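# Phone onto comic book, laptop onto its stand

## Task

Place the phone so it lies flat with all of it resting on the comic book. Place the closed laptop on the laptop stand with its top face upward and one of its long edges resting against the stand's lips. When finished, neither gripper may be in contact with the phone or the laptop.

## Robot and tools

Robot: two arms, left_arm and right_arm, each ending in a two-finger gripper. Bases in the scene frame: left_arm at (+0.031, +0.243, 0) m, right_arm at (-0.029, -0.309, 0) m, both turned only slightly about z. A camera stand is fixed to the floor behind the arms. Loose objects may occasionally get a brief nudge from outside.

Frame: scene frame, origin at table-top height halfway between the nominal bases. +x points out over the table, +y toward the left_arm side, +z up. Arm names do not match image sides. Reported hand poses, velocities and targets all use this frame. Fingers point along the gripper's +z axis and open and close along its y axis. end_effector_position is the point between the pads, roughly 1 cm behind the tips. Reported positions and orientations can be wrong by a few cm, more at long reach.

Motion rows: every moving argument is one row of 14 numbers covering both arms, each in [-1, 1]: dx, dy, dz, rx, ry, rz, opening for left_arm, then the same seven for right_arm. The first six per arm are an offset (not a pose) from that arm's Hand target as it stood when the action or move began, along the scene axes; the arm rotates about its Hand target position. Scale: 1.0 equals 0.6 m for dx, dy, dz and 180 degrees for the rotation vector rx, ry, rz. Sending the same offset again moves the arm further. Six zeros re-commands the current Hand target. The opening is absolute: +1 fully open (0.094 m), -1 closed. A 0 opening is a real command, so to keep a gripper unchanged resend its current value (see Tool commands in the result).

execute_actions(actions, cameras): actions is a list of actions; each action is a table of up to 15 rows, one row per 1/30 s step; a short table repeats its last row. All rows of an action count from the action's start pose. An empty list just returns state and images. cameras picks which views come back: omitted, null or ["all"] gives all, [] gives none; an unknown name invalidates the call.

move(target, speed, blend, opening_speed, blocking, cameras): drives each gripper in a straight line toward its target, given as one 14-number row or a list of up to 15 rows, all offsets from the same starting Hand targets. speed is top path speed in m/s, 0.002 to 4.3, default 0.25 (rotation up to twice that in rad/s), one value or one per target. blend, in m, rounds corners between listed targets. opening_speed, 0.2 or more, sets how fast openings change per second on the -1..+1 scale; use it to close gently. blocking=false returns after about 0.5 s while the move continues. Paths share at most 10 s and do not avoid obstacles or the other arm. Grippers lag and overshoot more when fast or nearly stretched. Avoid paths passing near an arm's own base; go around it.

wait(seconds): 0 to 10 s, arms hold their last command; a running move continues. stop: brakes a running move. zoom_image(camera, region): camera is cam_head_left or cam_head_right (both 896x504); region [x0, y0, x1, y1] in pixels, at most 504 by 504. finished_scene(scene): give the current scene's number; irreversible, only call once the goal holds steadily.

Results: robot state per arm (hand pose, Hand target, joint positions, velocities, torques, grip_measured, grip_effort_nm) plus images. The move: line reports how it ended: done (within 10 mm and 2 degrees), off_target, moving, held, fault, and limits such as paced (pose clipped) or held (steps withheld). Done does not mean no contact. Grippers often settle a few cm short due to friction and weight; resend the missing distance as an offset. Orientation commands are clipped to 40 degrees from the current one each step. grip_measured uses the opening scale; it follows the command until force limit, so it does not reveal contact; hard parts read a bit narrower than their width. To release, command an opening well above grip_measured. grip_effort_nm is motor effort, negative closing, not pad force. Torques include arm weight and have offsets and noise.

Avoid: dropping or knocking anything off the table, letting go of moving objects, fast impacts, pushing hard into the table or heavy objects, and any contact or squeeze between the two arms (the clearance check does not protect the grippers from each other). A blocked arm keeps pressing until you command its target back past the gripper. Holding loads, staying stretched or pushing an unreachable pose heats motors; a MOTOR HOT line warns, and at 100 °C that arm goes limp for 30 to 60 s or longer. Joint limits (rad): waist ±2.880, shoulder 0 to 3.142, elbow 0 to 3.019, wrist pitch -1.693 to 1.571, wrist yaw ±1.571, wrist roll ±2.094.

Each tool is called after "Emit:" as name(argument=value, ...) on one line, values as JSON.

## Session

Scene 1 solved. Now scene 2.

Emit:
execute_actions(actions=[])

Emit:
zoom_image(camera="cam_head_left", region=[200, 100, 700, 500])

Emit:
zoom_image(camera="cam_head_right", region=[200, 100, 700, 500])

Scene clock: 0.00 s.
left_arm: end_effector_position=(+0.5763, +0.0326, +0.2204) grip_measured=+1.000 grip_effort_nm=n/a end_effector_quat_wxyz=(+0.373, -0.189, +0.872, +0.255) | right_arm: end_effector_position=(+0.2774, -0.6662, +0.2410) grip_measured=+1.000 grip_effort_nm=n/a end_effector_quat_wxyz=(+0.133, +0.606, +0.784, +0.005)
Joint positions: left_arm=[-0.635 1.765 1.519 -1.122 -0.923 -0.933 0.094] | right_arm=[-0.891 1.406 1.314 -1.221 -0.069 0.44 0.094]
Joint velocities: within noise
Joint torques (N m): no reading
Motor temperatures (°C): left_arm=[22 26 33 24 29 24 27] | right_arm=[26 33 33 25 25 23 26]
Heat: left arm: hottest elbow 33 °C; right arm: hottest shoulder 33 °C.
Hand target: left_arm +0.5824, +0.0285, +0.2385; +0.386, -0.198, +0.868, +0.242 | right_arm +0.2821, -0.6719, +0.2485; +0.142, +0.605, +0.783, +0.003
Tool commands: left_gripper/opening=+1.0 right_gripper/opening=+1.0

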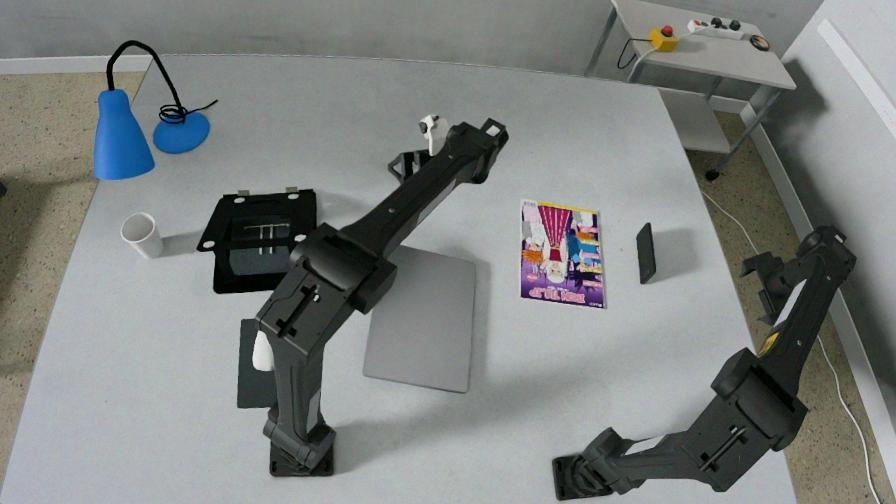

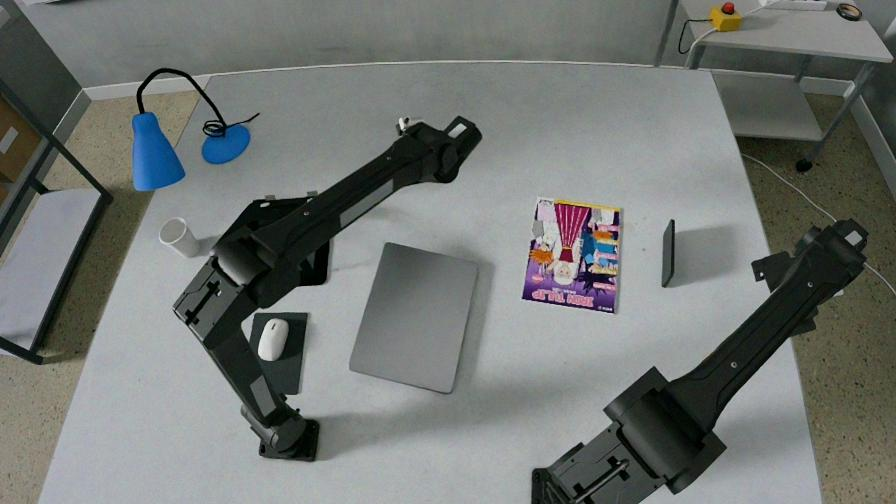

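Scaled by 1.008.

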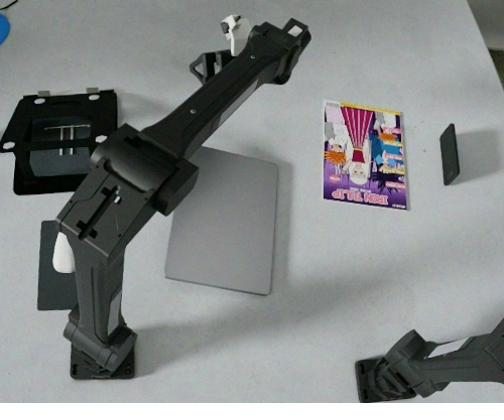

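Scaled by 1.008.

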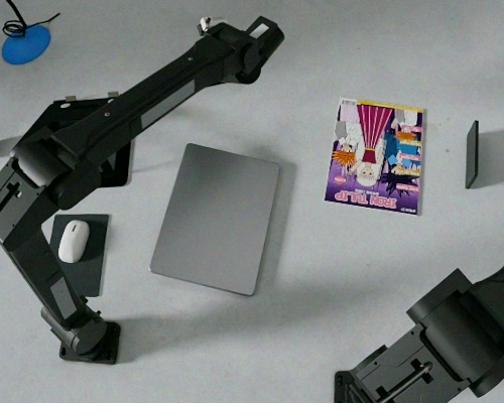

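Emit:
zoom_image(camera="cam_head_left", region=[590, 180, 730, 320])

Emit:
zoom_image(camera="cam_head_right", region=[590, 180, 730, 320])

Emit:
move(target=[[-0.2,0.25,0.1,-0.08,0.13,-0.065,1,0,0,0.08,0,0,0,1],[-0.5,0.6,0.03,-0.1615,0.2575,-0.132,1,0.2,0.15,0.08,-0.002,0.0976,0.4158,1]], speed=0.25, blend=[0.05,0])

Scaled by 3.600.

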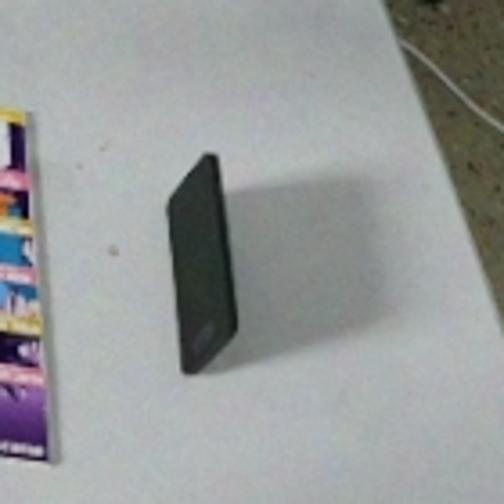

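Scaled by 3.600.

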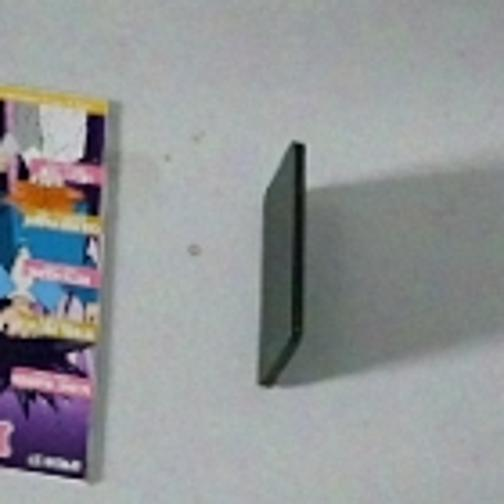

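Scene clock: 27.63 s.
left_arm: end_effector_position=(+0.2870, +0.3873, +0.2607) grip_measured=+1.000 grip_effort_nm=0.022 end_effector_quat_wxyz=(+0.008, +0.001, +1.000, +0.006) | right_arm: end_effector_position=(+0.3864, -0.5770, +0.2883) grip_measured=+1.000 grip_effort_nm=-0.017 end_effector_quat_wxyz=(-0.006, +0.009, +1.000, +0.004)
Joint positions: left_arm=[0.485 1.092 1.12 -1.579 -0.002 0.516 0.094] | right_arm=[-0.577 1.644 1.73 -1.672 -0.001 -0.554 0.094]
Joint velocities: within noise
Joint torques (N m): left_arm=[-0.67 -6.95 9.46 -0.02 0.08 0.15] | right_arm=[1.14 -16.03 13.08 -0.2 0.06 0.08]
Motor temperatures (°C): left_arm=[22 28 36 24 29 24 27] | right_arm=[26 34 38 25 25 23 26]
Heat: left arm: hottest elbow 36 °C; right arm: hottest elbow 38 °C.
Hand target: left_arm +0.2823, +0.3885, +0.2566; +0.000, +0.000, +1.000, -0.001 | right_arm +0.4021, -0.5819, +0.2965; +0.000, +0.000, +1.000, +0.000
Off the commanded pose: left_arm 0.006 m, 1 deg | right_arm 0.018 m, 1 deg.
joint sent to its limit (right arm) — joint 4 (wrist pitch), lower limit. The joint targets still meet the commanded pose.
move: off_target (right_arm)

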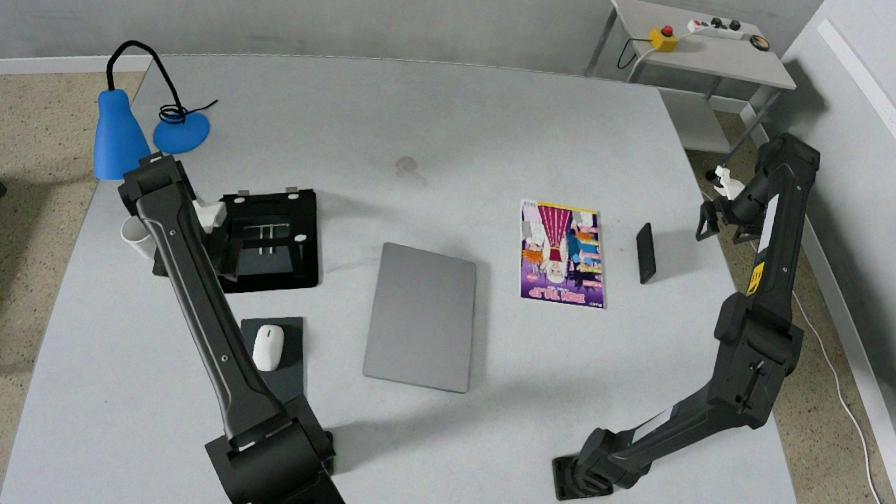

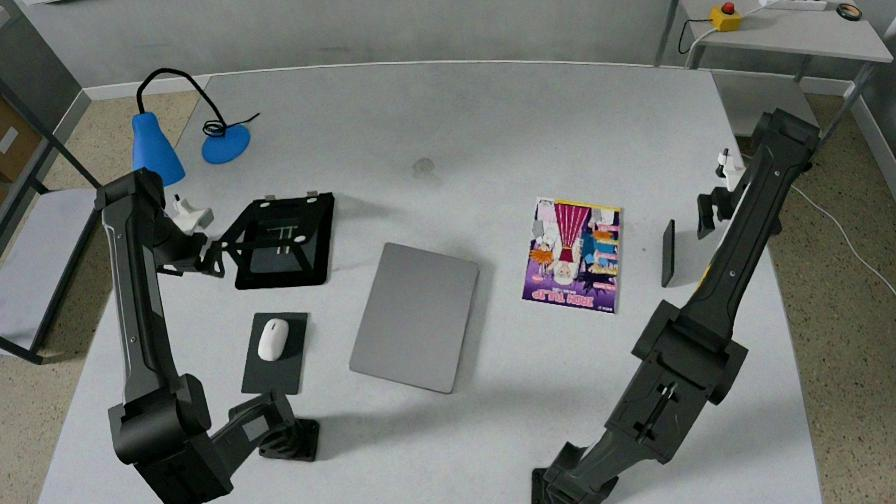

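Emit:
zoom_image(camera="cam_head_left", region=[340, 220, 520, 410])

Emit:
zoom_image(camera="cam_head_right", region=[330, 220, 510, 410])

Scaled by 2.653.

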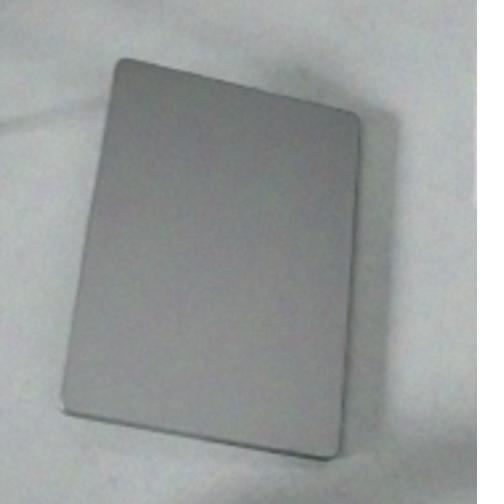

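Scaled by 2.653.

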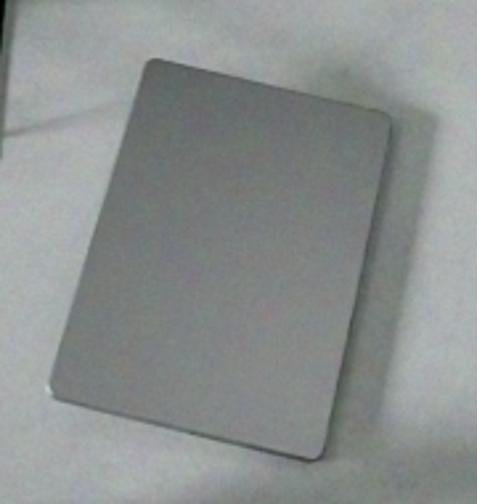

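Emit:
move(target=[[0,0,0,0,0,0,1,0.18,0.087,-0.22,0,0,-0.028,1],[0,0,0,0,0,0,1,0.188,0.087,-0.29,0,0,-0.028,1]], speed=0.2)

Emit:
zoom_image(camera="cam_head_left", region=[570, 160, 730, 320])

Emit:
zoom_image(camera="cam_head_right", region=[570, 160, 730, 320])

Scene clock: 52.83 s.
left_arm: end_effector_position=(+0.2870, +0.3873, +0.2607) grip_measured=+1.000 grip_effort_nm=0.022 end_effector_quat_wxyz=(+0.008, +0.001, +1.000, +0.006) | right_arm: end_effector_position=(+0.5128, -0.5338, +0.1433) grip_measured=+1.000 grip_effort_nm=-0.017 end_effector_quat_wxyz=(+0.013, +0.044, +0.999, -0.005)
Joint positions: left_arm=[0.485 1.092 1.12 -1.579 -0.002 0.517 0.094] | right_arm=[-0.397 1.89 1.686 -1.338 0 -0.304 0.094]
Joint velocities: within noise
Joint torques (N m): left_arm=[-0.85 -7.47 9.46 -0.21 0.13 0.13] | right_arm=[1.08 -19.6 8.03 0.57 0.05 0.19]
Motor temperatures (°C): left_arm=[22 27 36 23 29 24 27] | right_arm=[26 35 43 25 25 23 26]
Heat: left arm: hottest elbow 36 °C; right arm: hottest elbow 43 °C.
Hand target: left_arm +0.2824, +0.3885, +0.2566; +0.000, +0.000, +1.000, -0.001 | right_arm +0.5147, -0.5298, +0.1225; +0.000, +0.044, +0.999, +0.000
Off the commanded pose: left_arm 0.006 m, 1 deg | right_arm 0.021 m, 2 deg.
move: off_target (right_arm)

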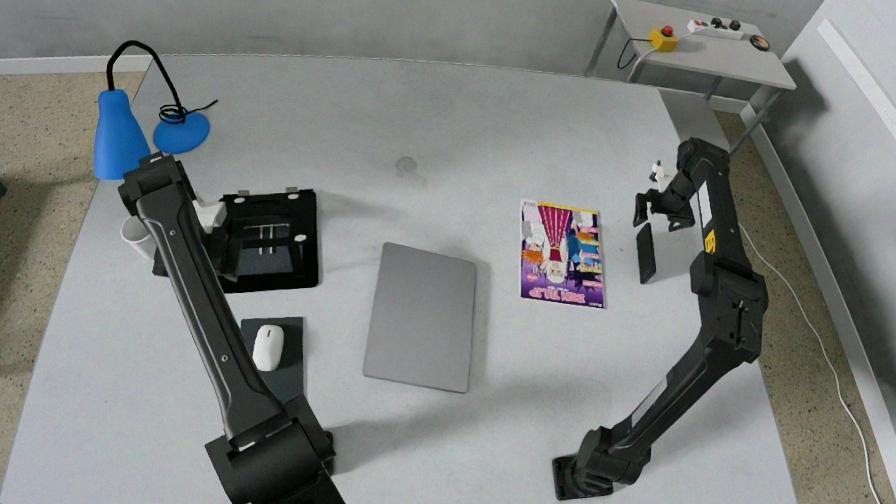

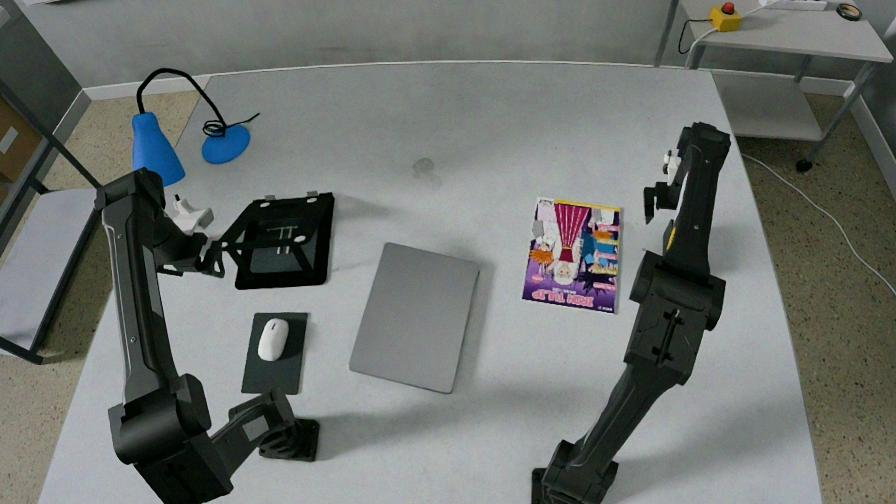

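Scaled by 3.150.

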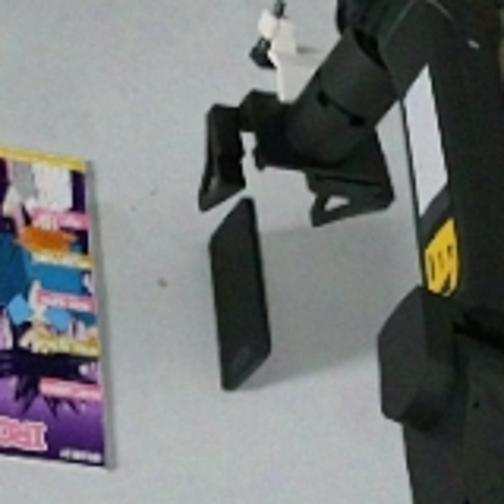

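Scaled by 3.150.

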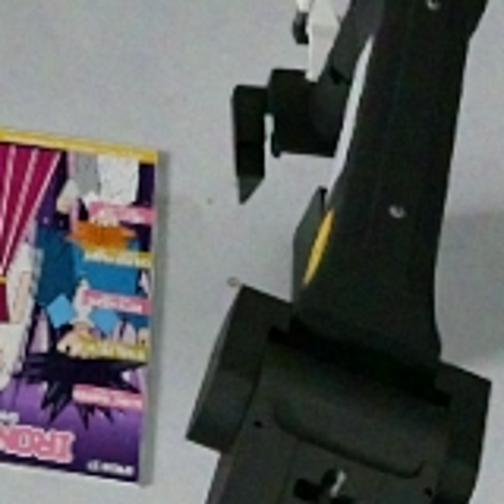

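Emit:
move(target=[0,0,0,0,0,0,1,-0.014,0,-0.125,0,0,0,1], speed=0.12)

Emit:
zoom_image(camera="cam_head_left", region=[570, 160, 730, 320])

Scene clock: 57.93 s.
left_arm: end_effector_position=(+0.2870, +0.3873, +0.2607) grip_measured=+1.000 grip_effort_nm=0.027 end_effector_quat_wxyz=(+0.008, +0.001, +1.000, +0.006) | right_arm: end_effector_position=(+0.5085, -0.5320, +0.0683) grip_measured=+1.000 grip_effort_nm=-0.017 end_effector_quat_wxyz=(+0.014, +0.044, +0.999, -0.005)
Joint positions: left_arm=[0.485 1.092 1.12 -1.579 -0.002 0.517 0.094] | right_arm=[-0.397 1.936 1.55 -1.156 0 -0.303 0.094]
Joint velocities: within noise
Joint torques (N m): left_arm=[-0.56 -7.24 9.54 -0.08 0.13 0.01] | right_arm=[0.73 -20.37 7.56 0.54 0.05 0.17]
Motor temperatures (°C): left_arm=[22 27 36 23 29 24 27] | right_arm=[26 36 43 25 25 23 26]
Heat: left arm: hottest elbow 36 °C; right arm: hottest elbow 43 °C.
Hand target: left_arm +0.2824, +0.3885, +0.2566; +0.000, +0.000, +1.000, -0.001 | right_arm +0.5065, -0.5299, +0.0476; +0.000, +0.044, +0.999, +0.000
Off the commanded pose: left_arm 0.006 m, 1 deg | right_arm 0.021 m, 2 deg.
move: off_target (right_arm)

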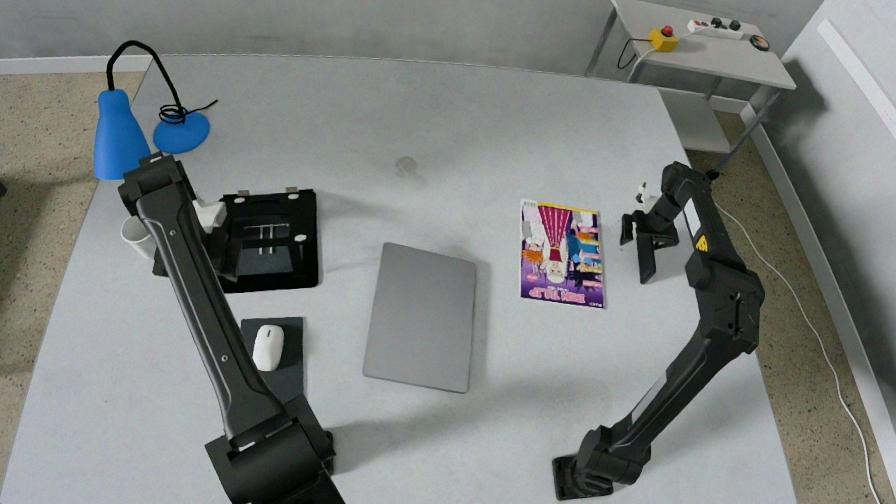

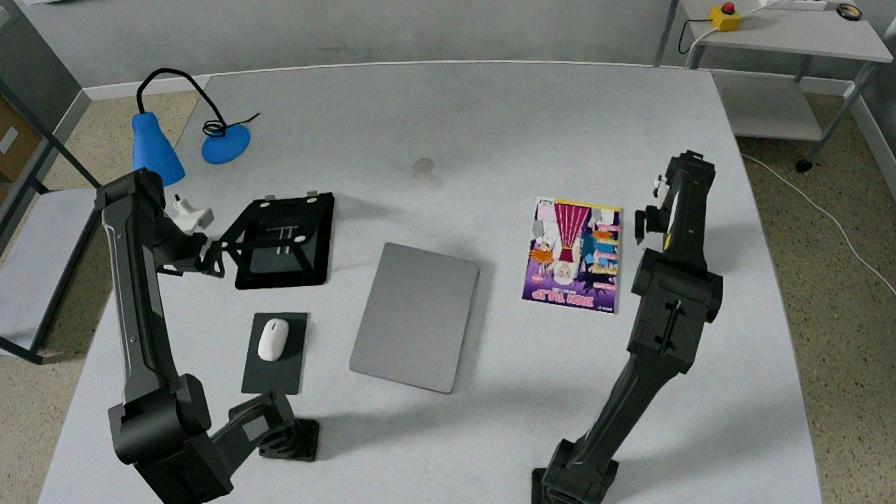

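Scaled by 3.150.

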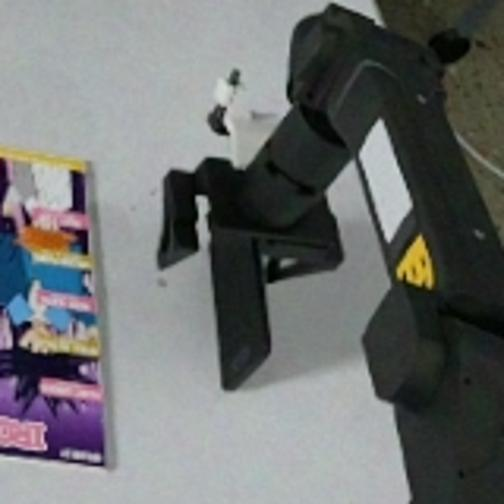

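Emit:
move(target=[0,0,0,0,0,0,1,0.0,0,-0.028,0,0,0,1], speed=0.1, cameras=[])

Emit:
move(target=[0,0,0,0,0,0,1,0.0,0,0,0,0,0,-0.95], speed=0.1, opening_speed=0.6)

Emit:
zoom_image(camera="cam_head_left", region=[570, 160, 730, 320])

Scene clock: 62.70 s.
left_arm: end_effector_position=(+0.2870, +0.3873, +0.2607) grip_measured=+1.000 grip_effort_nm=0.022 end_effector_quat_wxyz=(+0.008, +0.001, +1.000, +0.006) | right_arm: end_effector_position=(+0.5104, -0.5328, +0.0556) grip_measured=+1.000 grip_effort_nm=-0.012 end_effector_quat_wxyz=(+0.017, +0.044, +0.999, -0.006)
Joint positions: left_arm=[0.485 1.092 1.12 -1.579 -0.002 0.517 0.094] | right_arm=[-0.397 1.95 1.535 -1.119 0 -0.303 0.094]
Joint velocities: within noise
Joint torques (N m): left_arm=[-0.21 -7.65 9.58 0.02 0.11 0.12] | right_arm=[0.73 -20.07 7.08 0.73 0.05 0.16]
Motor temperatures (°C): left_arm=[22 27 36 23 29 24 27] | right_arm=[26 36 42 25 25 23 26]
Heat: left arm: hottest elbow 36 °C; right arm: hottest elbow 42 °C.
Hand target: left_arm +0.2824, +0.3885, +0.2566; +0.000, +0.000, +1.000, -0.001 | right_arm +0.5064, -0.5298, +0.0308; +0.000, +0.044, +0.999, +0.000
Off the commanded pose: left_arm 0.006 m, 1 deg | right_arm 0.025 m, 2 deg.
move: off_target (right_arm)
No camera images: "cameras" was empty.

Scene clock: 66.30 s.
left_arm: end_effector_position=(+0.2870, +0.3873, +0.2607) grip_measured=+1.000 grip_effort_nm=0.022 end_effector_quat_wxyz=(+0.008, +0.001, +1.000, +0.006) | right_arm: end_effector_position=(+0.5105, -0.5324, +0.0549) grip_measured=-0.948 grip_effort_nm=-0.081 end_effector_quat_wxyz=(+0.017, +0.044, +0.999, -0.006)
Joint positions: left_arm=[0.485 1.092 1.12 -1.579 -0.002 0.517 0.094] | right_arm=[-0.397 1.951 1.535 -1.119 -0.001 -0.303 0.002]
Joint velocities: within noise
Joint torques (N m): left_arm=[-0.56 -7.41 9.4 -0.24 0.1 0.08] | right_arm=[0.67 -20.01 7.09 0.61 0.07 0.17]
Motor temperatures (°C): left_arm=[22 27 36 23 29 24 27] | right_arm=[26 37 42 25 25 23 26]
Heat: left arm: hottest elbow 36 °C; right arm: hottest elbow 42 °C.
Hand target: left_arm +0.2824, +0.3885, +0.2566; +0.000, +0.000, +1.000, -0.001 | right_arm +0.5064, -0.5297, +0.0306; +0.000, +0.044, +0.999, +0.000
Off the commanded pose: left_arm 0.006 m, 1 deg | right_arm 0.025 m, 2 deg.
move: off_target (right_arm)

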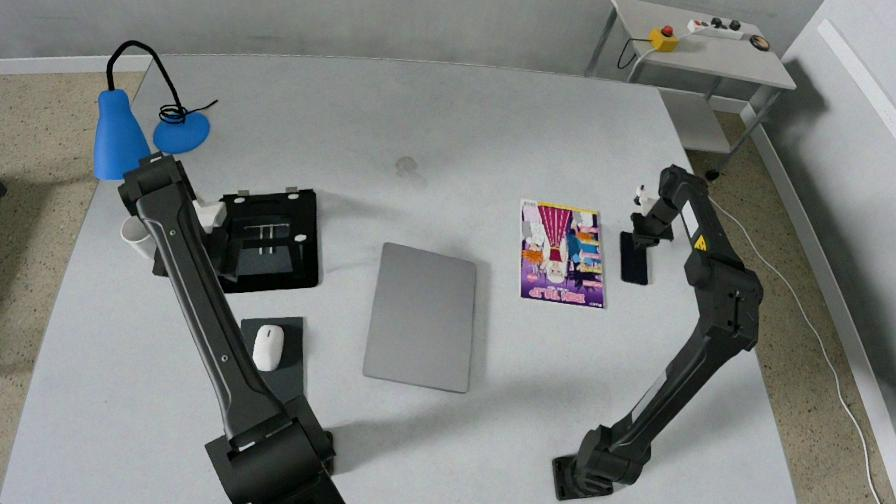

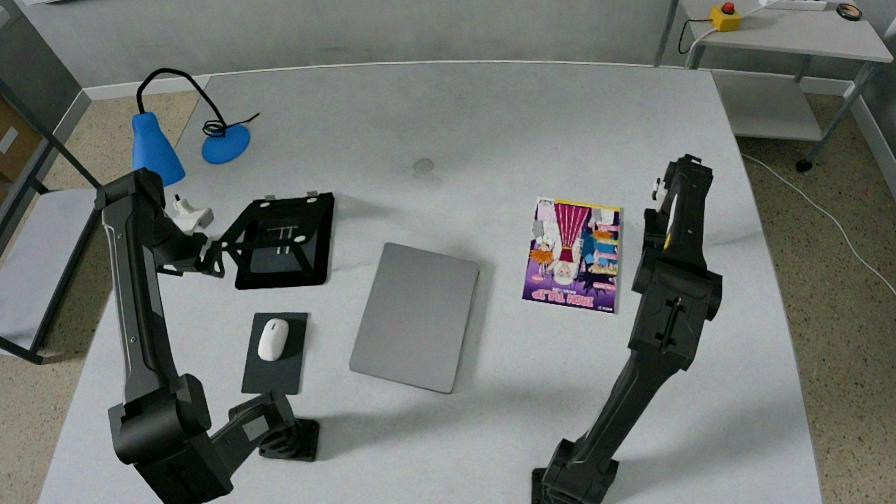

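Scaled by 3.150.

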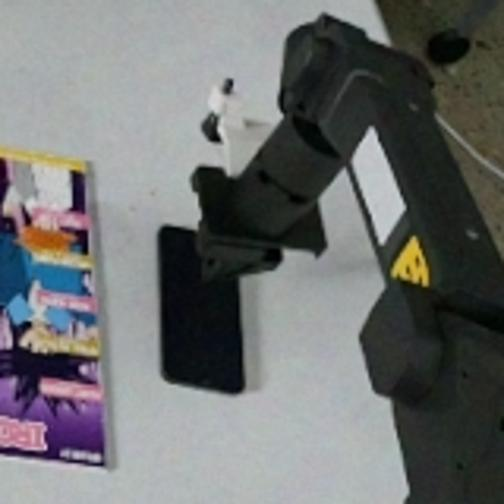

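Emit:
move(target=[[0,0,0,0,0,0,1,0.0,0,0.11,0,0,0,-0.95],[0,0,0,0,0,0,1,0.0,0.048,0.11,0,0,-0.008,1],[0,0,0,0,0,0,1,0.0,0.048,-0.03,0,0,-0.008,1]], speed=[0.1,0.1,0.08])

Emit:
zoom_image(camera="cam_head_left", region=[570, 160, 730, 320])

Scene clock: 77.43 s.
left_arm: end_effector_position=(+0.2870, +0.3873, +0.2607) grip_measured=+1.000 grip_effort_nm=0.022 end_effector_quat_wxyz=(+0.008, +0.001, +1.000, +0.006) | right_arm: end_effector_position=(+0.5094, -0.5053, +0.0338) grip_measured=+0.999 grip_effort_nm=0.066 end_effector_quat_wxyz=(+0.014, +0.056, +0.998, -0.004)
Joint positions: left_arm=[0.485 1.092 1.12 -1.579 -0.002 0.517 0.094] | right_arm=[-0.354 1.952 1.476 -1.065 -0.001 -0.236 0.094]
Joint velocities: within noise
Joint torques (N m): left_arm=[-0.32 -7.41 9.46 0.08 0.15 0.09] | right_arm=[0.91 -19.72 7.05 0.57 0.08 0.21]
Motor temperatures (°C): left_arm=[22 27 36 23 29 24 27] | right_arm=[26 38 43 25 25 23 25]
Heat: left arm: hottest elbow 36 °C; right arm: hottest elbow 43 °C.
Hand target: left_arm +0.2824, +0.3885, +0.2566; +0.000, +0.000, +1.000, -0.001 | right_arm +0.5063, -0.5010, +0.0126; +0.000, +0.057, +0.998, +0.000
Off the commanded pose: left_arm 0.006 m, 1 deg | right_arm 0.022 m, 2 deg.
move: off_target (right_arm); target 2's new opening was sent with right_arm's hand 0.019 m and 2 deg from that target

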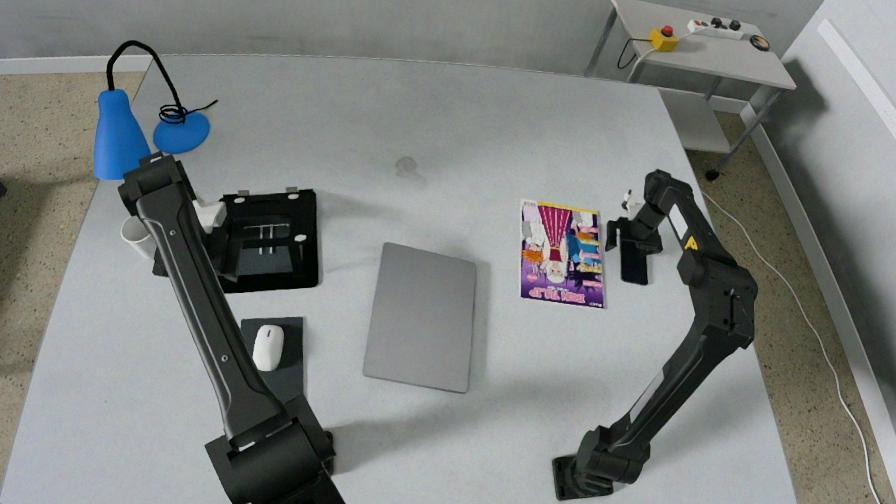

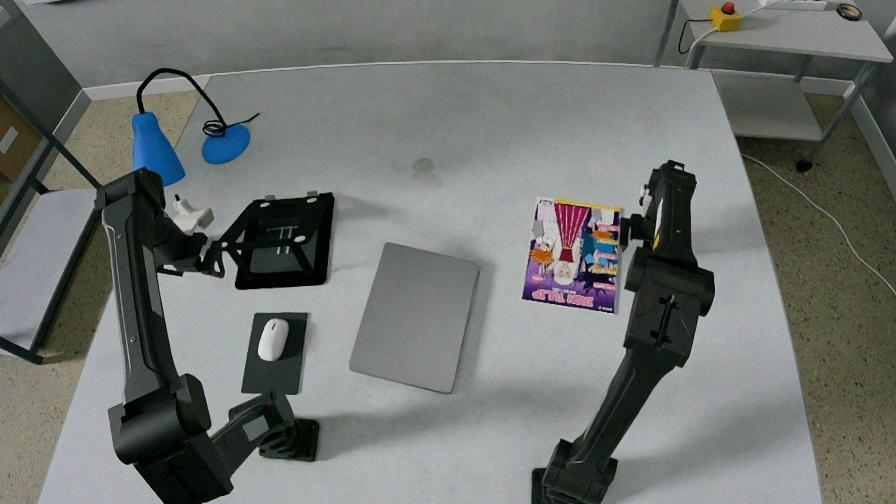

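Scaled by 3.150.

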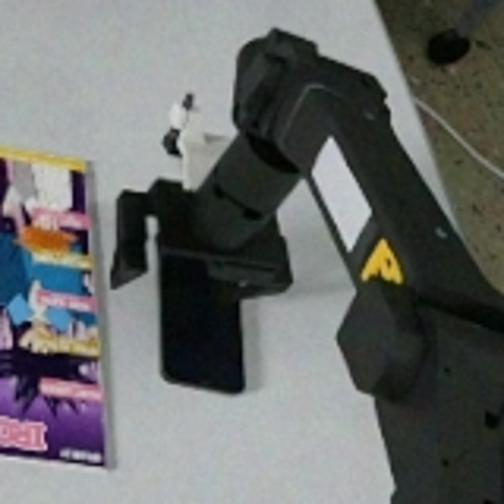

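Emit:
move(target=[[0,0,0,0,0,0,1,0.0,-0.028,0.0,0,0,0,1],[0,0,0,0,0,0,1,0.0,-0.022,-0.035,0,0,0,1]], speed=[0.1,0.08])

Emit:
zoom_image(camera="cam_head_left", region=[570, 160, 730, 320])

Scene clock: 81.97 s.
left_arm: end_effector_position=(+0.2870, +0.3873, +0.2607) grip_measured=+1.000 grip_effort_nm=0.022 end_effector_quat_wxyz=(+0.008, +0.001, +1.000, +0.006) | right_arm: end_effector_position=(+0.5138, -0.5114, +0.0216) grip_measured=+0.999 grip_effort_nm=0.066 end_effector_quat_wxyz=(+0.020, +0.056, +0.998, -0.006)
Joint positions: left_arm=[0.485 1.092 1.12 -1.579 -0.002 0.517 0.094] | right_arm=[-0.361 1.975 1.476 -1.03 0.001 -0.244 0.094]
Joint velocities: within noise
Joint torques (N m): left_arm=[-0.62 -7.77 9.5 0.12 0.13 0.11] | right_arm=[0.03 -19.25 6.76 0.61 0.01 0.09]
Motor temperatures (°C): left_arm=[22 27 36 23 29 24 27] | right_arm=[26 37 42 25 25 23 25]
Heat: left arm: hottest elbow 36 °C; right arm: hottest elbow 42 °C.
Hand target: left_arm +0.2824, +0.3885, +0.2566; +0.000, +0.000, +1.000, -0.001 | right_arm +0.5064, -0.5143, -0.0083; +0.000, +0.057, +0.998, +0.000
Off the commanded pose: left_arm 0.006 m, 1 deg | right_arm 0.031 m, 2 deg.
move: off_target (right_arm)

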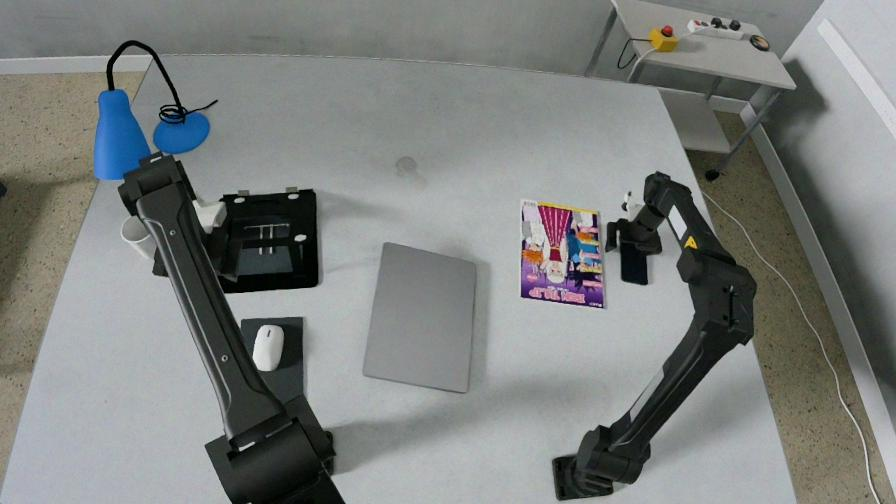

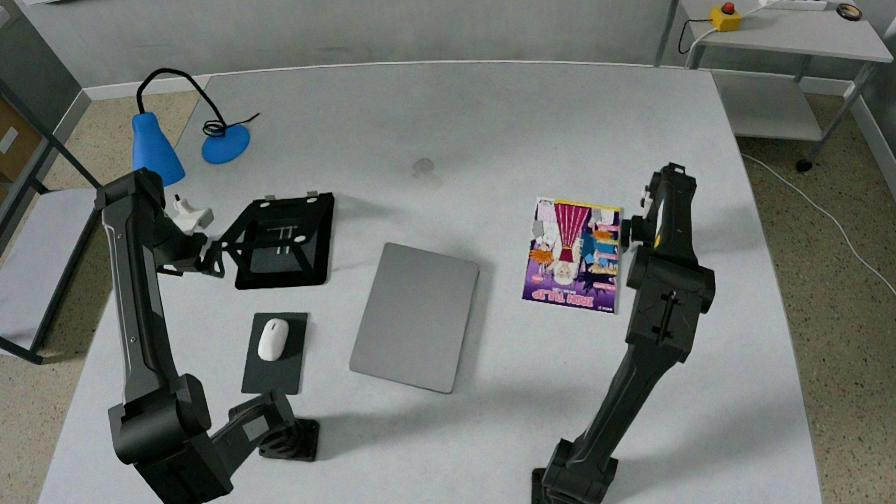

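Scaled by 3.150.

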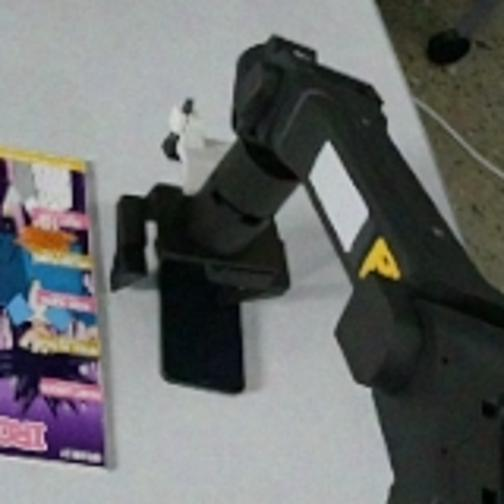

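Emit:
move(target=[0,0,0,0,0,0,1,-0.008,-0.004,-0.02,0,0,0,1], speed=0.08, cameras=[])

Emit:
move(target=[0,0,0,0,0,0,1,0,0,0,0,0,0,0.15], speed=0.08, opening_speed=0.5)

Emit:
zoom_image(camera="cam_head_left", region=[570, 160, 730, 320])

Scene clock: 86.07 s.
left_arm: end_effector_position=(+0.2870, +0.3873, +0.2607) grip_measured=+1.000 grip_effort_nm=0.022 end_effector_quat_wxyz=(+0.008, +0.001, +1.000, +0.006) | right_arm: end_effector_position=(+0.5149, -0.5119, +0.0197) grip_measured=+0.999 grip_effort_nm=0.066 end_effector_quat_wxyz=(+0.024, +0.056, +0.998, -0.008)
Joint positions: left_arm=[0.485 1.092 1.12 -1.579 -0.002 0.517 0.094] | right_arm=[-0.361 1.975 1.47 -1.015 0.001 -0.244 0.094]
Joint velocities: within noise
Joint torques (N m): left_arm=[0.15 -7.36 9.5 -0.06 0.1 0.1] | right_arm=[-0.56 -18.67 5.64 1.16 -0.03 0.03]
Motor temperatures (°C): left_arm=[22 27 36 23 29 24 27] | right_arm=[26 38 41 25 25 23 25]
Heat: left arm: hottest elbow 36 °C; right arm: hottest elbow 41 °C.
Hand target: left_arm +0.2824, +0.3885, +0.2566; +0.000, +0.000, +1.000, -0.001 | right_arm +0.5017, -0.5166, -0.0202; +0.000, +0.057, +0.998, +0.000
Off the commanded pose: left_arm 0.006 m, 1 deg | right_arm 0.042 m, 3 deg.
move: off_target (right_arm)
No camera images: "cameras" was empty.

Scene clock: 88.10 s.
left_arm: end_effector_position=(+0.2870, +0.3873, +0.2607) grip_measured=+1.000 grip_effort_nm=0.022 end_effector_quat_wxyz=(+0.008, +0.001, +1.000, +0.006) | right_arm: end_effector_position=(+0.5136, -0.5283, +0.0196) grip_measured=+0.153 grip_effort_nm=-0.110 end_effector_quat_wxyz=(+0.031, +0.064, +0.997, -0.019)
Joint positions: left_arm=[0.485 1.092 1.12 -1.579 -0.002 0.517 0.094] | right_arm=[-0.383 1.975 1.469 -0.994 0.018 -0.25 0.054]
Joint velocities: within noise
Joint torques (N m): left_arm=[-0.38 -7.59 9.54 -0.09 0.14 0.13] | right_arm=[0.97 -18.61 5.76 0.55 -0.52 0.08]
Motor temperatures (°C): left_arm=[22 26 36 23 29 24 27] | right_arm=[26 38 41 25 25 23 25]
Heat: left arm: hottest elbow 36 °C; right arm: hottest elbow 41 °C.
Hand target: left_arm +0.2824, +0.3885, +0.2566; +0.000, +0.000, +1.000, -0.001 | right_arm +0.5017, -0.5166, -0.0202; +0.000, +0.057, +0.998, +0.000
Off the commanded pose: left_arm 0.006 m, 1 deg | right_arm 0.043 m, 4 deg.
move: off_target (right_arm)

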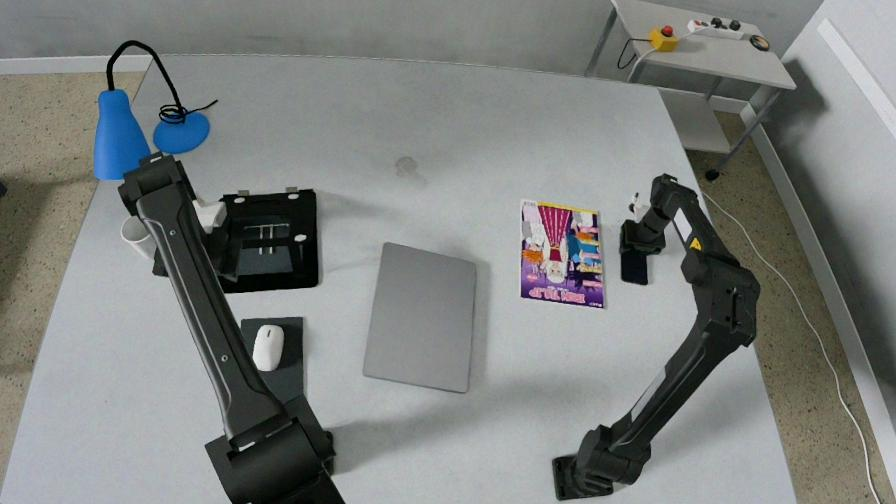

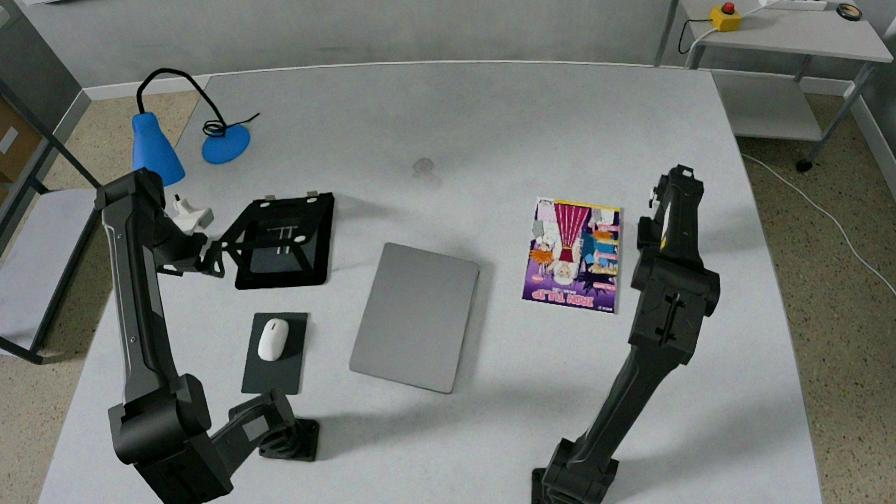

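Scaled by 3.150.

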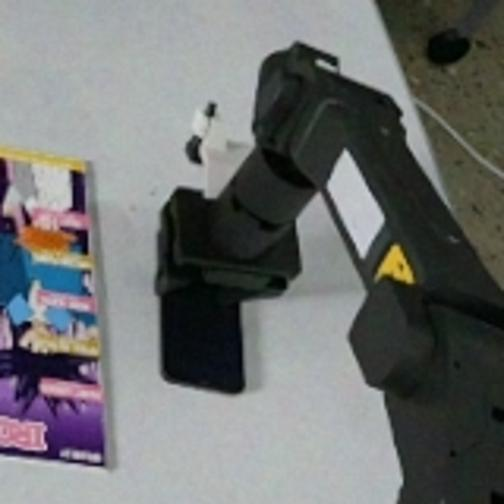

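Emit:
move(target=[[0,0,0,0,0,0,1,0,-0.01,0.08,0,0,0,0.15],[0,0,0,0,0,0,1,0,-0.01,0.08,0,0,0,1]], speed=0.08, opening_speed=1)

Emit:
zoom_image(camera="cam_head_left", region=[570, 160, 730, 320])

Scene clock: 94.80 s.
left_arm: end_effector_position=(+0.2870, +0.3873, +0.2607) grip_measured=+1.000 grip_effort_nm=0.022 end_effector_quat_wxyz=(+0.008, +0.001, +1.000, +0.006) | right_arm: end_effector_position=(+0.4950, -0.5179, +0.0217) grip_measured=+0.998 grip_effort_nm=0.076 end_effector_quat_wxyz=(-0.005, +0.058, +0.998, +0.002)
Joint positions: left_arm=[0.485 1.092 1.12 -1.579 -0.002 0.517 0.094] | right_arm=[-0.383 1.97 1.469 -1.081 0.001 -0.262 0.094]
Joint velocities: within noise
Joint torques (N m): left_arm=[-0.26 -7.82 9.52 -0.02 0.16 0.15] | right_arm=[0.26 -22.24 9.42 -0.18 0.02 0.11]
Motor temperatures (°C): left_arm=[22 26 36 23 29 24 27] | right_arm=[26 38 41 25 25 23 25]
Heat: left arm: hottest elbow 36 °C; right arm: hottest elbow 41 °C.
Hand target: left_arm +0.2824, +0.3885, +0.2566; +0.000, +0.000, +1.000, -0.001 | right_arm +0.5017, -0.5226, +0.0276; +0.000, +0.057, +0.998, +0.000
Off the commanded pose: left_arm 0.006 m, 1 deg | right_arm 0.010 m, 1 deg.
move: done

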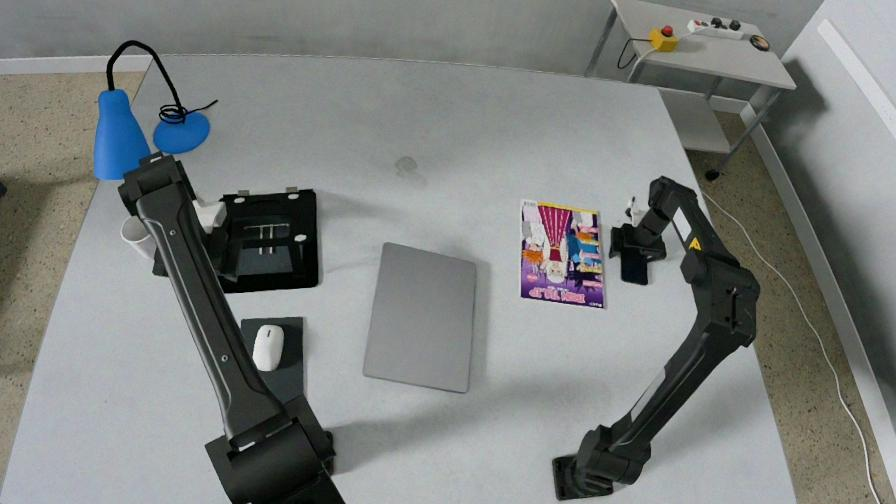

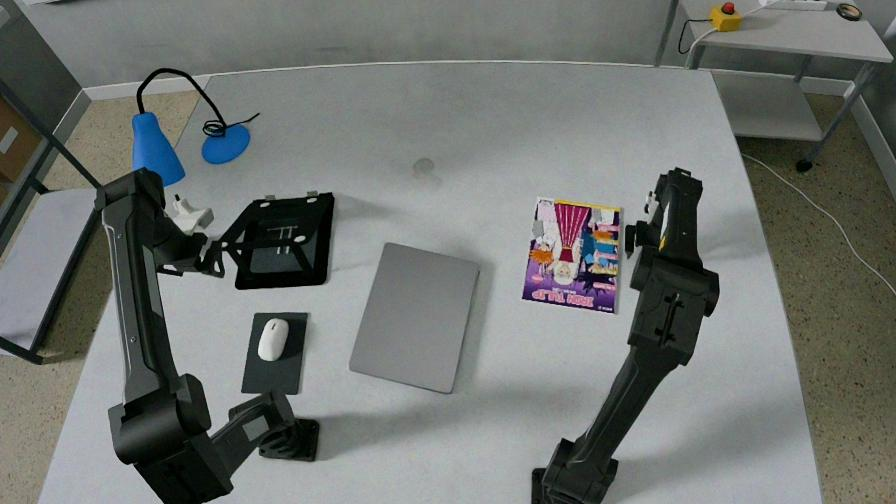

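Scaled by 3.150.

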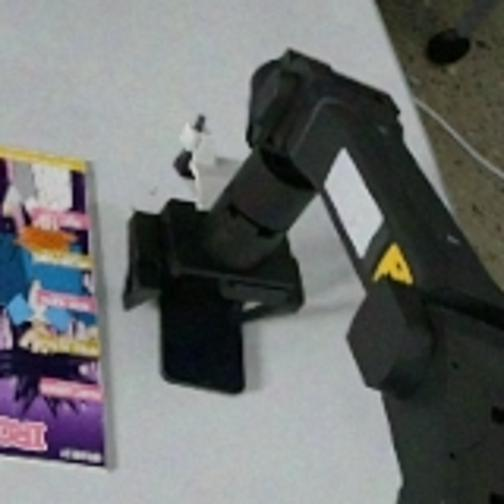

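Emit:
move(target=[[0,0,0,0,0,0,1,0,-0.018,0.01,0,0,0,1],[0,0,0,0,0,0,1,0,-0.015,-0.06,0,0,0,1]], speed=0.08)

Emit:
zoom_image(camera="cam_head_left", region=[570, 160, 730, 320])

Scene clock: 98.40 s.
left_arm: end_effector_position=(+0.2870, +0.3873, +0.2607) grip_measured=+1.000 grip_effort_nm=0.022 end_effector_quat_wxyz=(+0.008, +0.001, +1.000, +0.006) | right_arm: end_effector_position=(+0.5045, -0.5252, +0.0216) grip_measured=+0.999 grip_effort_nm=0.066 end_effector_quat_wxyz=(+0.016, +0.054, +0.998, -0.006)
Joint positions: left_arm=[0.485 1.092 1.12 -1.579 -0.002 0.517 0.094] | right_arm=[-0.389 1.97 1.469 -1.035 0.001 -0.276 0.094]
Joint velocities: within noise
Joint torques (N m): left_arm=[-0.97 -7.53 9.46 0.17 0.11 0.08] | right_arm=[-0.26 -18.26 7.83 0.72 -0.01 0.1]
Motor temperatures (°C): left_arm=[22 26 36 23 29 24 27] | right_arm=[26 39 41 25 25 23 25]
Heat: left arm: hottest elbow 36 °C; right arm: hottest elbow 41 °C.
Hand target: left_arm +0.2824, +0.3885, +0.2566; +0.000, +0.000, +1.000, -0.001 | right_arm +0.5017, -0.5316, -0.0083; +0.000, +0.057, +0.998, +0.000
Off the commanded pose: left_arm 0.006 m, 1 deg | right_arm 0.031 m, 2 deg.
move: off_target (right_arm)

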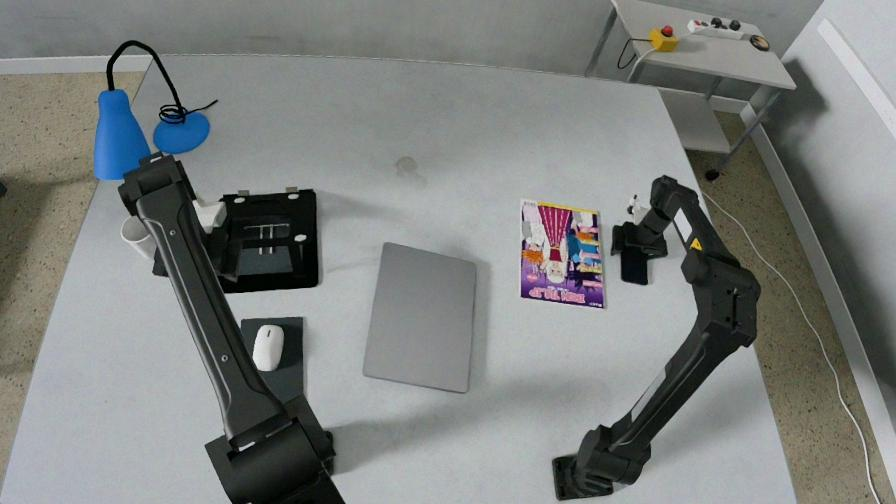

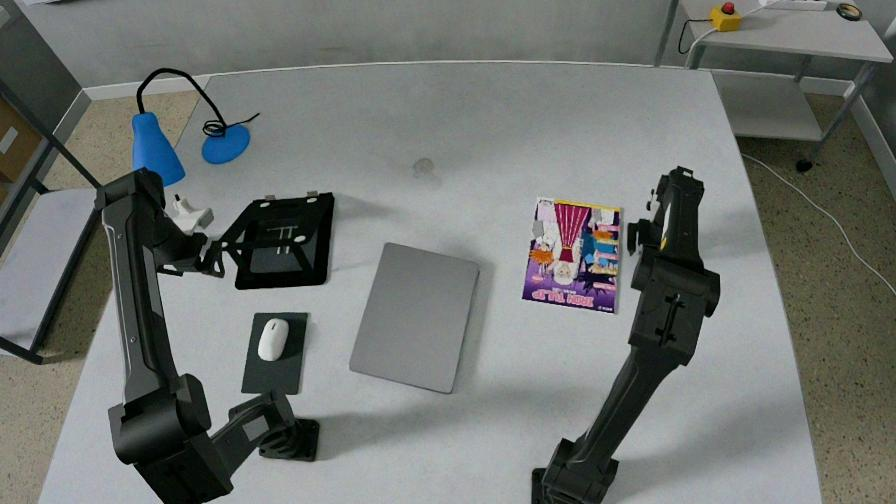

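Scaled by 3.150.

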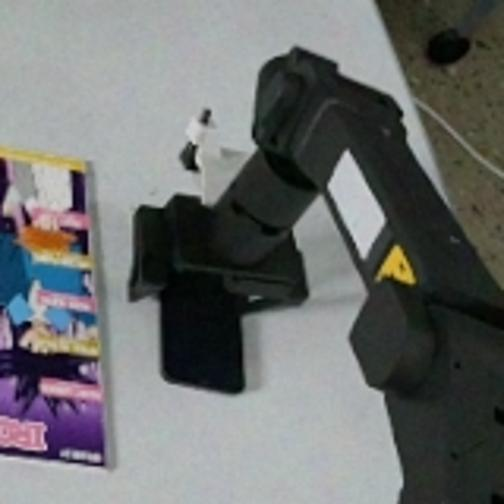

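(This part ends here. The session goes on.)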